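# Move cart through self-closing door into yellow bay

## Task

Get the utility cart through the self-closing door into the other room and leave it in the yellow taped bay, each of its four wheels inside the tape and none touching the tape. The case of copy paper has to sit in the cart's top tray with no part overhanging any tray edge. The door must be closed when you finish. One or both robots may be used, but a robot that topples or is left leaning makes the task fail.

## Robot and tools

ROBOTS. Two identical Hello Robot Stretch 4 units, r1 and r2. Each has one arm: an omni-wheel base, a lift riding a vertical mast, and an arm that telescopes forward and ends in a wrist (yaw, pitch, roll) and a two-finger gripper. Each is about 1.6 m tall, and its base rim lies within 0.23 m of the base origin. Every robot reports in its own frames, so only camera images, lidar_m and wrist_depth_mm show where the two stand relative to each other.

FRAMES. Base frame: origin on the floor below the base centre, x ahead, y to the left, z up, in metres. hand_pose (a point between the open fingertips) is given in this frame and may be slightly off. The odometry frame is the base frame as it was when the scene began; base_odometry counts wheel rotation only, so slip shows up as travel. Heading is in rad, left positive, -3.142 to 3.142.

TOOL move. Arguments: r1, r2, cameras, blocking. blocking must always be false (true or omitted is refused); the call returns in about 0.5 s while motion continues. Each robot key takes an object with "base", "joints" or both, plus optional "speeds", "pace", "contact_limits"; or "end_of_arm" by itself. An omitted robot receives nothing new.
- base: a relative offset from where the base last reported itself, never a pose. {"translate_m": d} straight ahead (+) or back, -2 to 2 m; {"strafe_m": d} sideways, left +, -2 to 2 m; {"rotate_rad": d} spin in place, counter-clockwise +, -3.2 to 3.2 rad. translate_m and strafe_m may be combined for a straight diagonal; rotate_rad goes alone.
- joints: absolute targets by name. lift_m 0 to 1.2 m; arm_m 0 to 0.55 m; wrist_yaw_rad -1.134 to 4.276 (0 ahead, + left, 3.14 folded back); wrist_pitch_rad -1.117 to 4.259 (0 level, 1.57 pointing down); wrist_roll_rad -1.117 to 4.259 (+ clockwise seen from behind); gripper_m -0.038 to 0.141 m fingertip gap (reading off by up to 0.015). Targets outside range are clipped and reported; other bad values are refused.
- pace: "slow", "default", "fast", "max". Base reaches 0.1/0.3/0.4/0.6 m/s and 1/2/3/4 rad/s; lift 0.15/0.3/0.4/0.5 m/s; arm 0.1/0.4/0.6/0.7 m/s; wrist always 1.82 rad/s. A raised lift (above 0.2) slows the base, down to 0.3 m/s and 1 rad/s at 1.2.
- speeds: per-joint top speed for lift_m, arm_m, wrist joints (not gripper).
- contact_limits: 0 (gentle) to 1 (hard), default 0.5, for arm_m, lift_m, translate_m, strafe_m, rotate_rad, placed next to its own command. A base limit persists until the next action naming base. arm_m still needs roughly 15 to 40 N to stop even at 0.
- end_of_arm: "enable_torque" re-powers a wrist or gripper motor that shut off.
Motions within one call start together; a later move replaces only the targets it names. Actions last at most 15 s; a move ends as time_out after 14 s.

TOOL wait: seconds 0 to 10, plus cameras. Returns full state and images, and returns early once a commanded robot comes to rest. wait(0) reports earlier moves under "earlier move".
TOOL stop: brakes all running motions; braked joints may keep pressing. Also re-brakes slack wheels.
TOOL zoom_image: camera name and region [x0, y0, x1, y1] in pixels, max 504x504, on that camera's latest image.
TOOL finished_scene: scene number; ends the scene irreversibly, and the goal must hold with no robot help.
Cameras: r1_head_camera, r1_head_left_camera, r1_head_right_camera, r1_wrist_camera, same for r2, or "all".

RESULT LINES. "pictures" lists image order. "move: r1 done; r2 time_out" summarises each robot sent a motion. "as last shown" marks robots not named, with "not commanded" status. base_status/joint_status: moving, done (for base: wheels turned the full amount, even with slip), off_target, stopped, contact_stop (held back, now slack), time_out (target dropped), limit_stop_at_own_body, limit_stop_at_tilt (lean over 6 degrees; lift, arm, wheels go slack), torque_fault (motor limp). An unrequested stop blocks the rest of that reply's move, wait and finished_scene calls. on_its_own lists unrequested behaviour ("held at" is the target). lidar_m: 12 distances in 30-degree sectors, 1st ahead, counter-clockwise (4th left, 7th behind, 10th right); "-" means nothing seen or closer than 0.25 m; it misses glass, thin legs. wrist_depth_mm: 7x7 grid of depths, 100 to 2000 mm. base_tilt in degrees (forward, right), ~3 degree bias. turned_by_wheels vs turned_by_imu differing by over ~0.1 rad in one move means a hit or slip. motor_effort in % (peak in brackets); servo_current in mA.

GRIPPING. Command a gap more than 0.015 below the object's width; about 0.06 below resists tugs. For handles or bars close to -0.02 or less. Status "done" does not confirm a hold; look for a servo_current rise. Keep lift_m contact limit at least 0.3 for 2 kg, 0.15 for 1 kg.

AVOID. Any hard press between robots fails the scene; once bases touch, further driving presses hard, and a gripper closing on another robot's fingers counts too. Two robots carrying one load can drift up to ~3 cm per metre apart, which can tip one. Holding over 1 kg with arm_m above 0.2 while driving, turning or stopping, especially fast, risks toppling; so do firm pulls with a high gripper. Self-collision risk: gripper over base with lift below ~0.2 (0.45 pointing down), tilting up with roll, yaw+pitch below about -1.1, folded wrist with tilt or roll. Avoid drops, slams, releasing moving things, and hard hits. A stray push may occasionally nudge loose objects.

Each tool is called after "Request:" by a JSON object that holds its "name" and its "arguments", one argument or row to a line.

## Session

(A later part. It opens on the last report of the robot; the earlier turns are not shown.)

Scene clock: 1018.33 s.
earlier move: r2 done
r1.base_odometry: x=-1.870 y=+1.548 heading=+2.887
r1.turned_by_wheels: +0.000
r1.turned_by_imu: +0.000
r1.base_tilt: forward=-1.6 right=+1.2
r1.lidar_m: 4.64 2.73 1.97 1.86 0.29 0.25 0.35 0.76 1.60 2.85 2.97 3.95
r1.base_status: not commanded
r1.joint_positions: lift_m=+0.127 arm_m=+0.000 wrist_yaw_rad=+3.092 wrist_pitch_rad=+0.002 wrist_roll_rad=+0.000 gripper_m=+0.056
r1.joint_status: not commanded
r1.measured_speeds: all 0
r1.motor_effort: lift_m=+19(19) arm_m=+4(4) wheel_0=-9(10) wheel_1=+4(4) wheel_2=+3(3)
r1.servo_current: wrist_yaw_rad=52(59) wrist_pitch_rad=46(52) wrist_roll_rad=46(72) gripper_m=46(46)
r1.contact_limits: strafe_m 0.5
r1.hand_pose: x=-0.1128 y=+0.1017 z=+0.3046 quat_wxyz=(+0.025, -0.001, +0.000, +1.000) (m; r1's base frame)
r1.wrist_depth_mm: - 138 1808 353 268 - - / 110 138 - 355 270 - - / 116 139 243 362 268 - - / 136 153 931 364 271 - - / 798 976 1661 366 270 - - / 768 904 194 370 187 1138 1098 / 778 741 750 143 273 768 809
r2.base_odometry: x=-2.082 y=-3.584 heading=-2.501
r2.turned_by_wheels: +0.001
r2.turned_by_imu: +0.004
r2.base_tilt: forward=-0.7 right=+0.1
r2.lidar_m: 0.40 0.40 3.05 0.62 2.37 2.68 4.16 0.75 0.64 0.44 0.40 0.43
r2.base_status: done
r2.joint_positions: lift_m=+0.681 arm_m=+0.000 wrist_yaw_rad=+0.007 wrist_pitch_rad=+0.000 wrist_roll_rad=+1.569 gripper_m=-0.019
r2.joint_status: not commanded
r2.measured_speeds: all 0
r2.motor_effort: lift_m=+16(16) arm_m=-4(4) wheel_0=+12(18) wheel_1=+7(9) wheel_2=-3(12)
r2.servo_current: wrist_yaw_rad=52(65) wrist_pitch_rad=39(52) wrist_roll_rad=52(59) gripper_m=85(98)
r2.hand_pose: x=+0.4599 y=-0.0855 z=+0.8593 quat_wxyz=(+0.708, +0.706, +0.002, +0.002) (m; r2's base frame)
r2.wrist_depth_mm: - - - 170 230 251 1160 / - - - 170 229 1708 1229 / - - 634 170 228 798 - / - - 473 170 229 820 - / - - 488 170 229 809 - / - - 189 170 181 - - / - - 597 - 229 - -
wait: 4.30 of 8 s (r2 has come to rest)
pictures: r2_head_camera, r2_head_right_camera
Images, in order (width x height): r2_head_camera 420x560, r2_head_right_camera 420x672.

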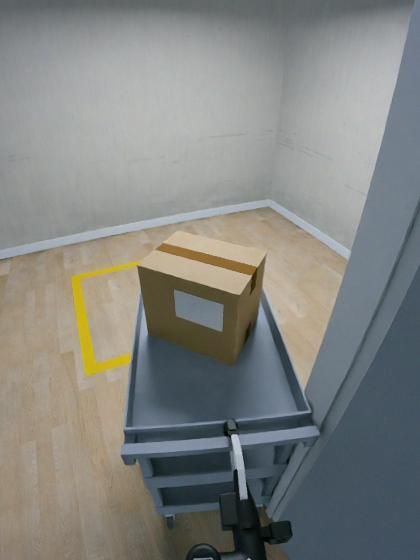

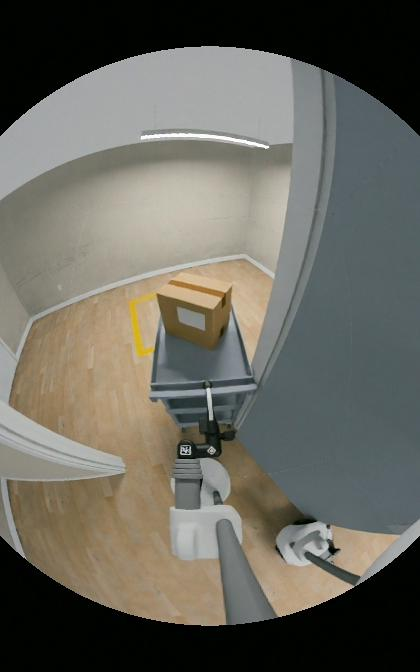

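Request:
{"name": "move", "arguments": {
  "blocking": false,
  "r2": {"base":{"translate_m":0.04,"strafe_m":0.07},"pace":"slow"},
  "cameras": []
}}

Request:
{"name": "wait", "arguments": {
  "seconds": 4,
  "cameras": ["r2_head_camera"]
}}

Request:
{"name": "move", "arguments": {
  "blocking": false,
  "r2": {"base":{"translate_m":0.25,"strafe_m":0.03},"pace":"slow"},
  "cameras": []
}}

Request:
{"name": "wait", "arguments": {
  "seconds": 5,
  "cameras": ["r2_head_camera","r2_head_right_camera"]
}}

Scene clock: 1031.87 s.
move: r2 moving
r1: as last shown
r1.lidar_m: 4.63 2.71 1.97 1.86 0.30 0.25 0.40 0.76 1.58 2.87 2.96 3.94
r1.servo_current: wrist_yaw_rad=46(59) wrist_pitch_rad=39(46) wrist_roll_rad=46(52) gripper_m=46(46)
r1.contact_limits: strafe_m 0.5
r1.wrist_depth_mm: - 138 1756 355 268 - - / 110 138 - 355 270 - - / 117 139 242 359 268 - - / 135 153 917 364 270 - - / 820 976 1708 366 270 - - / 778 917 195 370 187 1138 1118 / 788 759 759 143 274 768 809
r2.base_odometry: x=-2.081 y=-3.596 heading=-2.501
r2.turned_by_wheels: +0.000
r2.turned_by_imu: +0.000
r2.base_tilt: forward=-0.7 right=+0.1
r2.lidar_m: 0.38 0.42 3.03 0.62 2.27 2.69 4.11 0.77 0.63 0.47 0.43 0.42
r2.base_status: translate_m moving; strafe_m moving
r2.joint_positions: lift_m=+0.681 arm_m=+0.000 wrist_yaw_rad=+0.004 wrist_pitch_rad=+0.000 wrist_roll_rad=+1.569 gripper_m=-0.019
r2.joint_status: not commanded
r2.measured_speeds: translate_m=+0.024 strafe_m=+0.042 rotate_rad=+0.000 lift_m=+0.000 arm_m=+0.000 wrist_yaw_rad=-0.044 wrist_pitch_rad=+0.000 wrist_roll_rad=+0.000
r2.motor_effort: lift_m=+16(16) arm_m=-4(4) wheel_0=-5(13) wheel_1=+9(11) wheel_2=-8(8)
r2.servo_current: wrist_yaw_rad=46(59) wrist_pitch_rad=46(46) wrist_roll_rad=33(52) gripper_m=85(91)
r2.hand_pose: x=+0.4597 y=-0.0862 z=+0.8593 quat_wxyz=(+0.708, +0.706, +0.002, +0.002) (m; r2's base frame)
r2.wrist_depth_mm: - - - 173 233 1430 1138 / - - - 172 232 1661 1160 / - - 647 172 231 820 - / - - 477 172 229 820 - / - - 488 171 229 809 - / - - 189 170 180 - - / - - 585 - 228 - -
pictures: none
No camera images: "cameras" was empty.

Scene clock: 1033.43 s.
earlier move: r2 done
r1.base_odometry: x=-1.870 y=+1.548 heading=+2.887
r1.turned_by_wheels: +0.000
r1.turned_by_imu: +0.000
r1.base_tilt: forward=-1.6 right=+1.3
r1.lidar_m: 4.64 2.73 1.96 1.86 0.30 0.25 0.37 0.83 1.63 2.87 2.97 3.91
r1.base_status: not commanded
r1.joint_positions: lift_m=+0.127 arm_m=+0.000 wrist_yaw_rad=+3.092 wrist_pitch_rad=+0.002 wrist_roll_rad=+0.000 gripper_m=+0.056
r1.joint_status: not commanded
r1.measured_speeds: all 0
r1.motor_effort: lift_m=+19(19) arm_m=+4(4) wheel_0=-9(10) wheel_1=+4(4) wheel_2=+3(3)
r1.servo_current: wrist_yaw_rad=59(78) wrist_pitch_rad=39(46) wrist_roll_rad=39(65) gripper_m=39(52)
r1.contact_limits: strafe_m 0.5
r1.hand_pose: x=-0.1128 y=+0.1017 z=+0.3046 quat_wxyz=(+0.025, -0.001, +0.000, +1.000) (m; r1's base frame)
r1.wrist_depth_mm: - 138 - 353 270 - - / 110 138 - 355 268 - - / 116 139 219 362 270 - - / 136 153 1366 364 270 - - / 842 1042 1708 368 270 - - / 831 1008 193 370 187 1138 1118 / 820 759 750 143 273 759 809
r2.base_odometry: x=-2.072 y=-3.664 heading=-2.501
r2.turned_by_wheels: +0.000
r2.turned_by_imu: +0.000
r2.base_tilt: forward=-0.7 right=+0.1
r2.lidar_m: 0.38 0.42 2.96 0.56 1.82 2.65 4.06 0.87 0.70 0.48 0.46 0.43
r2.base_status: done
r2.joint_positions: lift_m=+0.681 arm_m=+0.000 wrist_yaw_rad=-0.004 wrist_pitch_rad=+0.000 wrist_roll_rad=+1.569 gripper_m=-0.019
r2.joint_status: not commanded
r2.measured_speeds: all 0
r2.motor_effort: lift_m=+16(16) arm_m=-3(4) wheel_0=-6(13) wheel_1=+4(11) wheel_2=-7(12)
r2.servo_current: wrist_yaw_rad=39(65) wrist_pitch_rad=46(46) wrist_roll_rad=46(59) gripper_m=78(91)
r2.hand_pose: x=+0.4590 y=-0.0885 z=+0.8593 quat_wxyz=(+0.708, +0.706, -0.001, -0.001) (m; r2's base frame)
r2.wrist_depth_mm: - - - 165 223 1499 1205 / - - - 166 224 1618 609 / - - 574 167 225 809 - / - - 462 168 228 820 - / - - 504 170 229 831 - / - - 188 171 181 - - / - - - - 232 - -
wait: 1.57 of 4 s (r2 has come to rest)
pictures: r2_head_camera
Images, in order (width x height): r2_head_camera 420x560.

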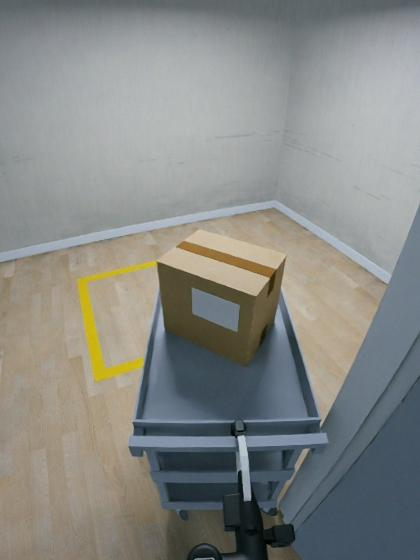

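Scene clock: 1033.93 s.
move: r2 moving
r1: as last shown
r1.lidar_m: 4.63 2.72 1.96 1.84 0.30 0.25 0.39 0.85 1.62 2.87 2.96 3.95
r1.servo_current: wrist_yaw_rad=52(59) wrist_pitch_rad=46(52) wrist_roll_rad=52(52) gripper_m=39(46)
r1.contact_limits: strafe_m 0.5
r1.wrist_depth_mm: - 138 - 353 268 - - / 110 138 - 357 268 - - / 116 139 218 359 268 - - / 136 153 1308 364 268 - - / 842 1008 1661 368 271 - - / 842 976 193 373 187 1138 1118 / 820 759 750 143 273 768 788
r2.base_odometry: x=-2.081 y=-3.672 heading=-2.501
r2.turned_by_wheels: +0.000
r2.turned_by_imu: +0.000
r2.base_tilt: forward=-0.7 right=+0.1
r2.lidar_m: 0.38 0.41 2.97 0.56 1.75 2.65 4.10 0.87 0.68 0.50 0.44 0.42
r2.base_status: translate_m moving; strafe_m moving
r2.joint_positions: lift_m=+0.681 arm_m=+0.000 wrist_yaw_rad=-0.004 wrist_pitch_rad=+0.000 wrist_roll_rad=+1.569 gripper_m=-0.019
r2.joint_status: not commanded
r2.measured_speeds: translate_m=+0.049 strafe_m=+0.005 rotate_rad=+0.002 lift_m=+0.000 arm_m=+0.000 wrist_yaw_rad=+0.000 wrist_pitch_rad=+0.000 wrist_roll_rad=+0.000
r2.motor_effort: lift_m=+16(16) arm_m=-4(4) wheel_0=+8(11) wheel_1=+8(8) wheel_2=-11(12)
r2.servo_current: wrist_yaw_rad=59(59) wrist_pitch_rad=39(46) wrist_roll_rad=39(46) gripper_m=91(91)
r2.hand_pose: x=+0.4590 y=-0.0885 z=+0.8593 quat_wxyz=(+0.708, +0.706, -0.001, -0.001) (m; r2's base frame)
r2.wrist_depth_mm: - - - 162 219 1618 1205 / - - - 163 221 1661 - / - - 559 165 223 809 - / - - 462 167 226 820 - / - - 504 168 228 820 - / - - 187 170 180 - - / - - - - 230 - -
pictures: none
No camera images: "cameras" was empty.

Scene clock: 1037.23 s.
earlier move: r2 done
r1.base_odometry: x=-1.870 y=+1.548 heading=+2.887
r1.turned_by_wheels: +0.000
r1.turned_by_imu: +0.000
r1.base_tilt: forward=-1.6 right=+1.2
r1.lidar_m: 4.63 2.69 1.94 1.85 0.31 0.25 0.39 1.04 1.61 2.87 2.95 3.96
r1.base_status: not commanded
r1.joint_positions: lift_m=+0.127 arm_m=+0.000 wrist_yaw_rad=+3.092 wrist_pitch_rad=+0.002 wrist_roll_rad=+0.000 gripper_m=+0.056
r1.joint_status: not commanded
r1.measured_speeds: all 0
r1.motor_effort: lift_m=+19(19) arm_m=+4(4) wheel_0=-9(10) wheel_1=+4(4) wheel_2=+3(3)
r1.servo_current: wrist_yaw_rad=59(65) wrist_pitch_rad=39(52) wrist_roll_rad=52(78) gripper_m=39(52)
r1.contact_limits: strafe_m 0.5
r1.hand_pose: x=-0.1128 y=+0.1017 z=+0.3046 quat_wxyz=(+0.025, -0.001, +0.000, +1.000) (m; r1's base frame)
r1.wrist_depth_mm: - 138 - 353 270 - - / 110 138 - 357 268 - - / 116 139 218 362 270 - - / 136 153 917 362 270 - - / 1060 1138 1756 368 268 - - / 1078 1098 193 370 187 1160 1138 / 854 750 750 143 274 778 809
r2.base_odometry: x=-2.254 y=-3.837 heading=-2.501
r2.turned_by_wheels: +0.000
r2.turned_by_imu: +0.001
r2.base_tilt: forward=-0.7 right=+0.1
r2.lidar_m: 0.41 0.44 3.06 0.60 0.55 2.67 4.18 1.05 0.54 0.37 0.40 0.42
r2.base_status: done
r2.joint_positions: lift_m=+0.681 arm_m=+0.000 wrist_yaw_rad=-0.001 wrist_pitch_rad=+0.000 wrist_roll_rad=+1.569 gripper_m=-0.019
r2.joint_status: not commanded
r2.measured_speeds: all 0
r2.motor_effort: lift_m=+16(16) arm_m=-3(4) wheel_0=+5(12) wheel_1=+5(9) wheel_2=-6(12)
r2.servo_current: wrist_yaw_rad=46(59) wrist_pitch_rad=39(52) wrist_roll_rad=46(59) gripper_m=91(98)
r2.hand_pose: x=+0.4592 y=-0.0878 z=+0.8593 quat_wxyz=(+0.708, +0.706, +0.000, +0.000) (m; r2's base frame)
r2.wrist_depth_mm: - - - 148 204 1661 1205 / - - - 153 208 741 - / - - 488 156 213 - - / - - 462 160 220 809 - / - - 544 165 225 - - / - - 187 170 180 - - / - - - - 238 - 521
wait: 3.30 of 5 s (r2 has come to rest)
pictures: r2_head_camera, r2_head_right_camera
Images, in order (width x height): r2_head_camera 420x560, r2_head_right_camera 420x672.

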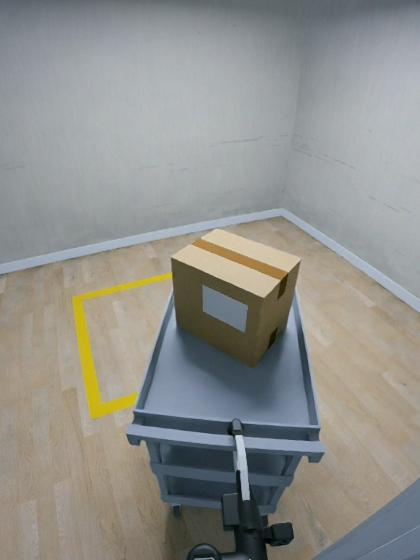

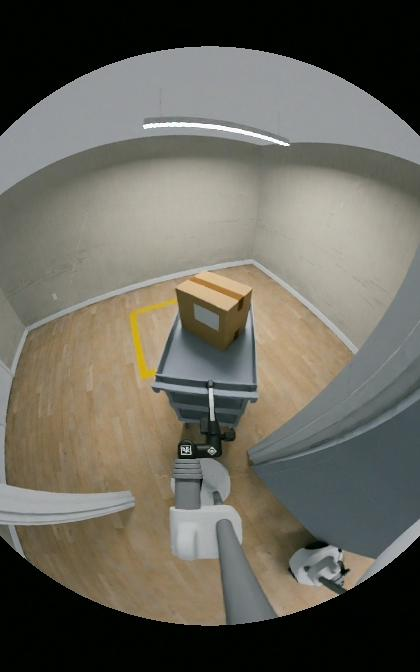

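Request:
{"name": "move", "arguments": {
  "blocking": false,
  "r2": {"base":{"rotate_rad":-0.45},"pace":"slow"},
  "cameras": []
}}

Request:
{"name": "wait", "arguments": {
  "seconds": 4,
  "cameras": ["r2_head_camera","r2_head_right_camera"]
}}

Scene clock: 1068.60 s.
move: r2 moving
r1: as last shown
r1.base_tilt: forward=-1.6 right=+1.3
r1.lidar_m: 4.64 2.73 1.95 1.85 0.31 0.25 0.37 1.04 1.61 2.87 2.97 3.91
r1.motor_effort: lift_m=+19(19) arm_m=+4(4) wheel_0=-10(10) wheel_1=+3(4) wheel_2=+3(3)
r1.servo_current: wrist_yaw_rad=33(65) wrist_pitch_rad=39(46) wrist_roll_rad=33(72) gripper_m=39(46)
r1.contact_limits: strafe_m 0.5
r1.wrist_depth_mm: - 138 - 355 268 - - / 109 138 878 355 268 - - / 116 139 218 362 270 - - / 136 153 917 364 271 - - / 1060 1118 1661 364 270 - - / 1078 1078 193 370 187 1160 1098 / 854 759 750 143 273 778 809
r2.base_odometry: x=-2.255 y=-3.837 heading=-2.626
r2.turned_by_wheels: -0.125
r2.turned_by_imu: -0.120
r2.base_tilt: forward=-0.7 right=+0.0
r2.lidar_m: 0.39 0.42 3.05 2.54 0.54 2.58 3.66 1.07 0.62 0.38 0.39 0.43
r2.base_status: rotate_rad moving
r2.joint_positions: lift_m=+0.681 arm_m=+0.000 wrist_yaw_rad=+0.006 wrist_pitch_rad=+0.000 wrist_roll_rad=+1.569 gripper_m=-0.019
r2.joint_status: not commanded
r2.measured_speeds: translate_m=+0.000 strafe_m=+0.000 rotate_rad=-0.490 lift_m=+0.000 arm_m=+0.000 wrist_yaw_rad=+0.000 wrist_pitch_rad=+0.000 wrist_roll_rad=+0.000
r2.motor_effort: lift_m=+16(16) arm_m=-4(4) wheel_0=+11(16) wheel_1=+8(9) wheel_2=+14(14)
r2.servo_current: wrist_yaw_rad=59(59) wrist_pitch_rad=39(46) wrist_roll_rad=46(52) gripper_m=85(91)
r2.hand_pose: x=+0.4599 y=-0.0856 z=+0.8593 quat_wxyz=(+0.708, +0.706, +0.002, +0.002) (m; r2's base frame)
r2.wrist_depth_mm: - - - 168 227 247 1160 / - - - 169 227 1661 1160 / - - 609 170 229 798 - / - - 466 170 229 809 - / - - 496 171 230 820 - / - - 190 172 179 831 - / - - 615 - 233 - -
pictures: none
No camera images: "cameras" was empty.

Scene clock: 1069.73 s.
earlier move: r2 done
r1.base_odometry: x=-1.870 y=+1.548 heading=+2.887
r1.turned_by_wheels: +0.000
r1.turned_by_imu: +0.000
r1.base_tilt: forward=-1.6 right=+1.3
r1.lidar_m: 4.65 2.77 1.96 1.84 0.27 0.25 0.38 1.04 1.61 2.88 2.96 3.95
r1.base_status: not commanded
r1.joint_positions: lift_m=+0.127 arm_m=+0.000 wrist_yaw_rad=+3.092 wrist_pitch_rad=+0.002 wrist_roll_rad=+0.000 gripper_m=+0.056
r1.joint_status: not commanded
r1.measured_speeds: all 0
r1.motor_effort: lift_m=+19(19) arm_m=+4(4) wheel_0=-8(10) wheel_1=+4(4) wheel_2=+3(3)
r1.servo_current: wrist_yaw_rad=46(65) wrist_pitch_rad=52(52) wrist_roll_rad=59(72) gripper_m=46(52)
r1.contact_limits: strafe_m 0.5
r1.hand_pose: x=-0.1128 y=+0.1017 z=+0.3046 quat_wxyz=(+0.025, -0.001, +0.000, +1.000) (m; r1's base frame)
r1.wrist_depth_mm: - 138 - 353 268 - - / 110 138 891 357 268 - - / 116 139 242 359 271 - - / 136 153 917 362 270 - - / 1060 1138 1661 366 270 - - / 1098 1078 193 370 187 1138 1098 / 842 759 750 143 272 778 809
r2.base_odometry: x=-2.255 y=-3.837 heading=-2.950
r2.turned_by_wheels: -0.324
r2.turned_by_imu: -0.315
r2.base_tilt: forward=-0.6 right=+0.1
r2.lidar_m: 0.27 0.29 2.88 2.91 0.57 0.56 2.81 5.28 1.03 0.51 0.36 0.38
r2.base_status: done
r2.joint_positions: lift_m=+0.681 arm_m=+0.000 wrist_yaw_rad=+0.003 wrist_pitch_rad=+0.000 wrist_roll_rad=+1.569 gripper_m=-0.019
r2.joint_status: not commanded
r2.measured_speeds: all 0
r2.motor_effort: lift_m=+16(16) arm_m=-4(4) wheel_0=+4(16) wheel_1=+4(9) wheel_2=+7(15)
r2.servo_current: wrist_yaw_rad=46(65) wrist_pitch_rad=39(46) wrist_roll_rad=33(52) gripper_m=85(91)
r2.hand_pose: x=+0.4595 y=-0.0867 z=+0.8593 quat_wxyz=(+0.708, +0.706, +0.001, +0.001) (m; r2's base frame)
r2.wrist_depth_mm: - - - 278 - 1756 1205 / - - - 306 336 1499 1160 / - - - 293 307 1537 1138 / - - - 265 270 1756 508 / - - - 189 243 1808 - / - - 186 170 180 - - / - 436 439 - 211 - -
wait: 1.13 of 4 s (r2 has come to rest)
pictures: r2_head_camera, r2_head_right_camera
Images, in order (width x height): r2_head_camera 420x560, r2_head_right_camera 420x672.

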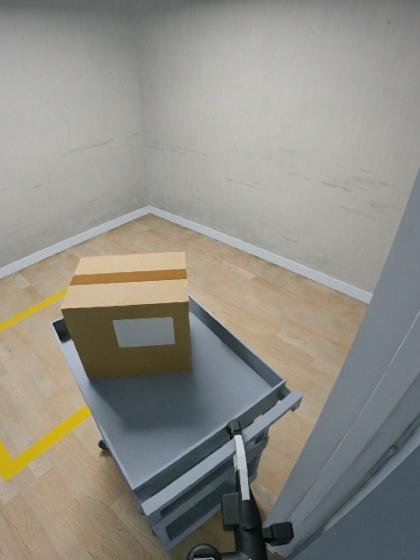

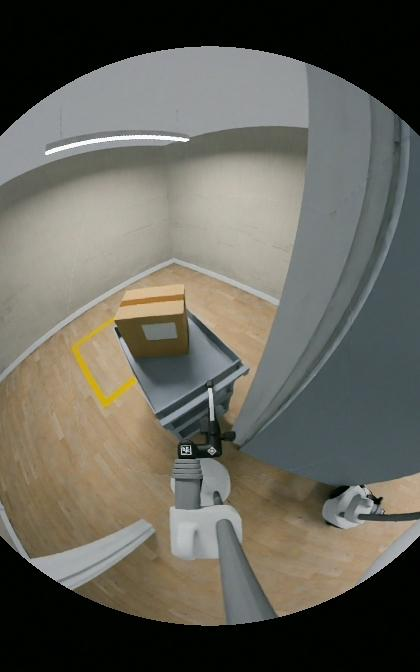

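Request:
{"name": "move", "arguments": {
  "blocking": false,
  "r2": {"base":{"translate_m":0.2,"strafe_m":0.22},"pace":"slow"},
  "cameras": []
}}

Request:
{"name": "wait", "arguments": {
  "seconds": 5,
  "cameras": ["r2_head_camera","r2_head_left_camera"]
}}

Scene clock: 1078.80 s.
move: r2 moving
r1: as last shown
r1.lidar_m: 4.65 2.75 1.96 1.87 0.29 0.25 0.35 1.02 1.62 2.85 2.93 3.97
r1.motor_effort: lift_m=+19(19) arm_m=+4(4) wheel_0=-9(10) wheel_1=+4(4) wheel_2=+3(3)
r1.servo_current: wrist_yaw_rad=65(65) wrist_pitch_rad=33(52) wrist_roll_rad=52(65) gripper_m=39(46)
r1.contact_limits: strafe_m 0.5
r1.wrist_depth_mm: - 138 - 355 270 - - / 110 138 878 355 267 - - / 116 139 244 362 270 - - / 135 153 931 362 270 - - / 1078 1138 1708 366 270 - - / 1060 1078 194 373 187 1160 1138 / 854 759 750 143 273 768 809
r2.base_odometry: x=-2.261 y=-3.848 heading=-2.951
r2.turned_by_wheels: -0.001
r2.turned_by_imu: +0.000
r2.base_tilt: forward=-0.7 right=+0.1
r2.lidar_m: 0.29 0.29 2.87 2.89 0.57 0.55 2.80 5.11 1.06 0.48 0.37 0.40
r2.base_status: translate_m moving; strafe_m moving
r2.joint_positions: lift_m=+0.681 arm_m=+0.000 wrist_yaw_rad=-0.002 wrist_pitch_rad=+0.000 wrist_roll_rad=+1.569 gripper_m=-0.019
r2.joint_status: not commanded
r2.measured_speeds: translate_m=+0.034 strafe_m=+0.037 rotate_rad=-0.001 lift_m=+0.000 arm_m=+0.000 wrist_yaw_rad=-0.028 wrist_pitch_rad=+0.000 wrist_roll_rad=+0.000
r2.motor_effort: lift_m=+16(16) arm_m=-4(4) wheel_0=-6(7) wheel_1=+8(10) wheel_2=-11(12)
r2.servo_current: wrist_yaw_rad=33(52) wrist_pitch_rad=46(46) wrist_roll_rad=52(52) gripper_m=91(91)
r2.hand_pose: x=+0.4592 y=-0.0879 z=+0.8593 quat_wxyz=(+0.708, +0.706, -0.001, -0.001) (m; r2's base frame)
r2.wrist_depth_mm: - - - 282 - 1708 1205 / - - - 289 - 1618 1205 / - - - 297 309 1576 1160 / - - - 260 270 1708 521 / - - - 189 242 1756 - / - - 186 168 182 - - / - 433 430 - 209 - -
pictures: none
No camera images: "cameras" was empty.

Scene clock: 1082.53 s.
earlier move: r2 done
r1.base_odometry: x=-1.870 y=+1.548 heading=+2.887
r1.turned_by_wheels: +0.000
r1.turned_by_imu: +0.000
r1.base_tilt: forward=-1.6 right=+1.3
r1.lidar_m: 4.61 2.72 1.96 1.85 0.29 0.25 0.38 1.29 1.60 2.86 2.96 3.96
r1.base_status: not commanded
r1.joint_positions: lift_m=+0.127 arm_m=+0.000 wrist_yaw_rad=+3.092 wrist_pitch_rad=+0.002 wrist_roll_rad=+0.000 gripper_m=+0.056
r1.joint_status: not commanded
r1.measured_speeds: all 0
r1.motor_effort: lift_m=+19(19) arm_m=+4(4) wheel_0=-9(10) wheel_1=+4(4) wheel_2=+3(3)
r1.servo_current: wrist_yaw_rad=39(72) wrist_pitch_rad=39(52) wrist_roll_rad=33(65) gripper_m=33(52)
r1.contact_limits: strafe_m 0.5
r1.hand_pose: x=-0.1128 y=+0.1017 z=+0.3046 quat_wxyz=(+0.025, -0.001, +0.000, +1.000) (m; r1's base frame)
r1.wrist_depth_mm: - 138 - 355 270 - - / 109 138 878 357 268 - - / 116 139 218 359 270 - - / 136 153 931 364 268 - - / 1983 1366 1576 368 271 - - / 1205 1160 194 370 187 1160 1118 / 854 750 759 143 274 768 820
r2.base_odometry: x=-2.409 y=-4.091 heading=-2.951
r2.turned_by_wheels: +0.000
r2.turned_by_imu: +0.000
r2.base_tilt: forward=-0.7 right=+0.1
r2.lidar_m: 0.31 0.32 2.61 2.87 2.47 0.61 0.64 5.10 1.09 0.50 0.47 0.41
r2.base_status: done
r2.joint_positions: lift_m=+0.681 arm_m=+0.000 wrist_yaw_rad=-0.006 wrist_pitch_rad=+0.000 wrist_roll_rad=+1.569 gripper_m=-0.019
r2.joint_status: not commanded
r2.measured_speeds: all 0
r2.motor_effort: lift_m=+16(16) arm_m=-4(4) wheel_0=-6(12) wheel_1=+4(10) wheel_2=-8(16)
r2.servo_current: wrist_yaw_rad=52(65) wrist_pitch_rad=33(46) wrist_roll_rad=33(65) gripper_m=85(98)
r2.hand_pose: x=+0.4588 y=-0.0890 z=+0.8593 quat_wxyz=(+0.708, +0.706, -0.002, -0.002) (m; r2's base frame)
r2.wrist_depth_mm: - - - 236 - 1618 1138 / - - - 277 287 304 1098 / - - - 260 267 1808 1205 / - - - 193 252 1808 - / - - 544 182 238 820 - / - - 190 171 179 - - / - - 473 - 213 - -
wait: 3.73 of 5 s (r2 has come to rest)
pictures: r2_head_camera, r2_head_left_camera
Images, in order (width x height): r2_head_camera 420x560, r2_head_left_camera 420x672.

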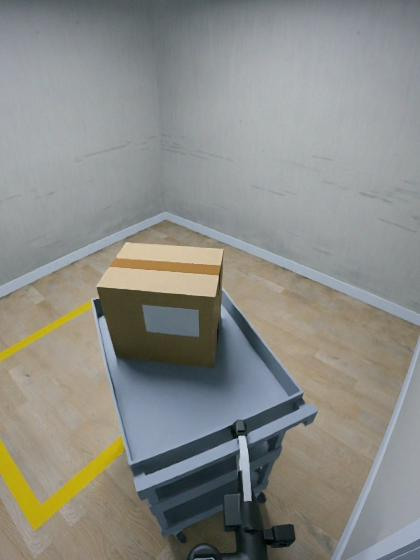

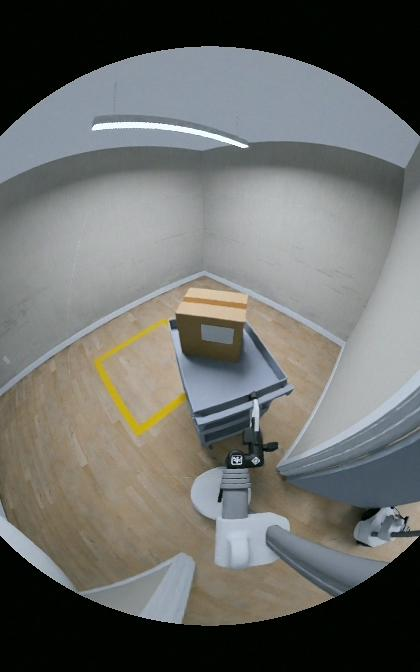

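Request:
{"name": "move", "arguments": {
  "blocking": false,
  "r2": {"base":{"translate_m":0.24,"strafe_m":0.06},"pace":"slow"},
  "cameras": []
}}

Request:
{"name": "wait", "arguments": {
  "seconds": 5,
  "cameras": ["r2_head_camera","r2_head_left_camera"]
}}

Scene clock: 1094.27 s.
move: r2 moving
r1: as last shown
r1.base_tilt: forward=-1.6 right=+1.2
r1.lidar_m: 4.62 2.74 1.95 1.86 0.30 0.25 0.40 1.34 1.60 2.87 2.95 3.96
r1.servo_current: wrist_yaw_rad=52(65) wrist_pitch_rad=46(46) wrist_roll_rad=52(65) gripper_m=39(46)
r1.contact_limits: strafe_m 0.5
r1.wrist_depth_mm: - 138 - 355 268 - - / 110 138 1756 359 270 - - / 116 138 217 362 268 - - / 136 153 917 364 270 - - / 1983 1366 1537 366 271 - - / 1229 1205 194 370 188 1160 1118 / 854 750 759 143 273 778 809
r2.base_odometry: x=-2.421 y=-4.096 heading=-2.951
r2.turned_by_wheels: +0.000
r2.turned_by_imu: +0.001
r2.base_tilt: forward=-0.7 right=+0.0
r2.lidar_m: 0.33 0.33 2.60 2.92 2.46 0.62 0.68 5.12 1.02 0.51 0.46 0.47
r2.base_status: translate_m moving; strafe_m moving
r2.joint_positions: lift_m=+0.681 arm_m=+0.000 wrist_yaw_rad=-0.006 wrist_pitch_rad=+0.000 wrist_roll_rad=+1.569 gripper_m=-0.019
r2.joint_status: not commanded
r2.measured_speeds: translate_m=+0.048 strafe_m=+0.013 rotate_rad=+0.001 lift_m=+0.000 arm_m=+0.000 wrist_yaw_rad=+0.001 wrist_pitch_rad=+0.000 wrist_roll_rad=+0.000
r2.motor_effort: lift_m=+16(16) arm_m=-4(4) wheel_0=+9(9) wheel_1=+6(8) wheel_2=-11(13)
r2.servo_current: wrist_yaw_rad=52(65) wrist_pitch_rad=39(46) wrist_roll_rad=39(59) gripper_m=85(91)
r2.hand_pose: x=+0.4588 y=-0.0890 z=+0.8593 quat_wxyz=(+0.708, +0.706, -0.002, -0.002) (m; r2's base frame)
r2.wrist_depth_mm: - - - 233 265 1618 1138 / - - - 276 282 303 1098 / - - - 260 266 1808 1229 / - - - 193 251 1661 - / - - 544 181 237 820 - / - - 188 171 181 - - / - - 473 - 216 - -
pictures: none
No camera images: "cameras" was empty.

Scene clock: 1097.50 s.
earlier move: r2 done
r1.base_odometry: x=-1.870 y=+1.548 heading=+2.887
r1.turned_by_wheels: +0.000
r1.turned_by_imu: +0.000
r1.base_tilt: forward=-1.5 right=+1.3
r1.lidar_m: 4.63 2.71 1.96 1.84 0.30 0.25 0.37 1.51 1.63 2.86 2.97 4.00
r1.base_status: not commanded
r1.joint_positions: lift_m=+0.127 arm_m=+0.000 wrist_yaw_rad=+3.092 wrist_pitch_rad=+0.002 wrist_roll_rad=+0.000 gripper_m=+0.056
r1.joint_status: not commanded
r1.measured_speeds: all 0
r1.motor_effort: lift_m=+19(19) arm_m=+4(4) wheel_0=-10(10) wheel_1=+3(4) wheel_2=+3(4)
r1.servo_current: wrist_yaw_rad=52(72) wrist_pitch_rad=46(52) wrist_roll_rad=46(65) gripper_m=39(52)
r1.contact_limits: strafe_m 0.5
r1.hand_pose: x=-0.1128 y=+0.1017 z=+0.3046 quat_wxyz=(+0.025, -0.001, +0.000, +1.000) (m; r1's base frame)
r1.wrist_depth_mm: - 138 - 353 267 - - / 110 138 1863 355 267 - - / 117 139 219 362 270 - - / 135 154 904 362 271 - - / - 1708 1618 366 270 - - / 1205 1205 193 373 187 1138 1098 / 842 759 750 143 273 778 820
r2.base_odometry: x=-2.633 y=-4.195 heading=-2.950
r2.turned_by_wheels: +0.000
r2.turned_by_imu: +0.001
r2.base_tilt: forward=-0.7 right=+0.0
r2.lidar_m: 0.33 0.31 2.40 2.73 2.60 0.91 0.82 5.68 0.60 0.49 0.79 0.45
r2.base_status: done
r2.joint_positions: lift_m=+0.681 arm_m=+0.000 wrist_yaw_rad=-0.001 wrist_pitch_rad=+0.000 wrist_roll_rad=+1.569 gripper_m=-0.019
r2.joint_status: not commanded
r2.measured_speeds: all 0
r2.motor_effort: lift_m=+16(16) arm_m=-4(4) wheel_0=+5(10) wheel_1=+5(9) wheel_2=-6(13)
r2.servo_current: wrist_yaw_rad=52(65) wrist_pitch_rad=33(52) wrist_roll_rad=46(65) gripper_m=91(91)
r2.hand_pose: x=+0.4592 y=-0.0878 z=+0.8593 quat_wxyz=(+0.708, +0.706, +0.000, -0.001) (m; r2's base frame)
r2.wrist_depth_mm: - - - 229 263 1537 1182 / - - - 218 285 301 1078 / - - - 260 265 1808 1205 / - - - 192 250 1661 - / - - 544 182 238 820 - / - - 188 171 180 - - / - - 477 - 216 - -
wait: 3.23 of 5 s (r2 has come to rest)
pictures: r2_head_camera, r2_head_left_camera
Images, in order (width x height): r2_head_camera 420x560, r2_head_left_camera 420x672.

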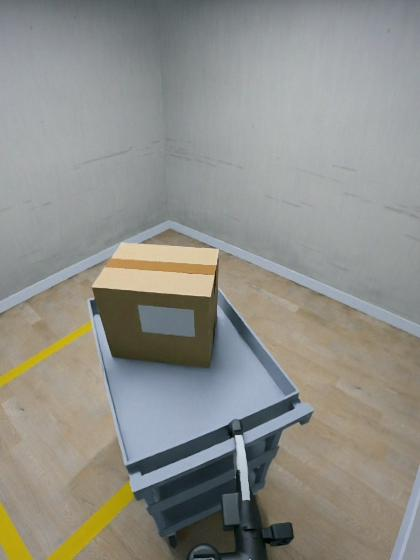

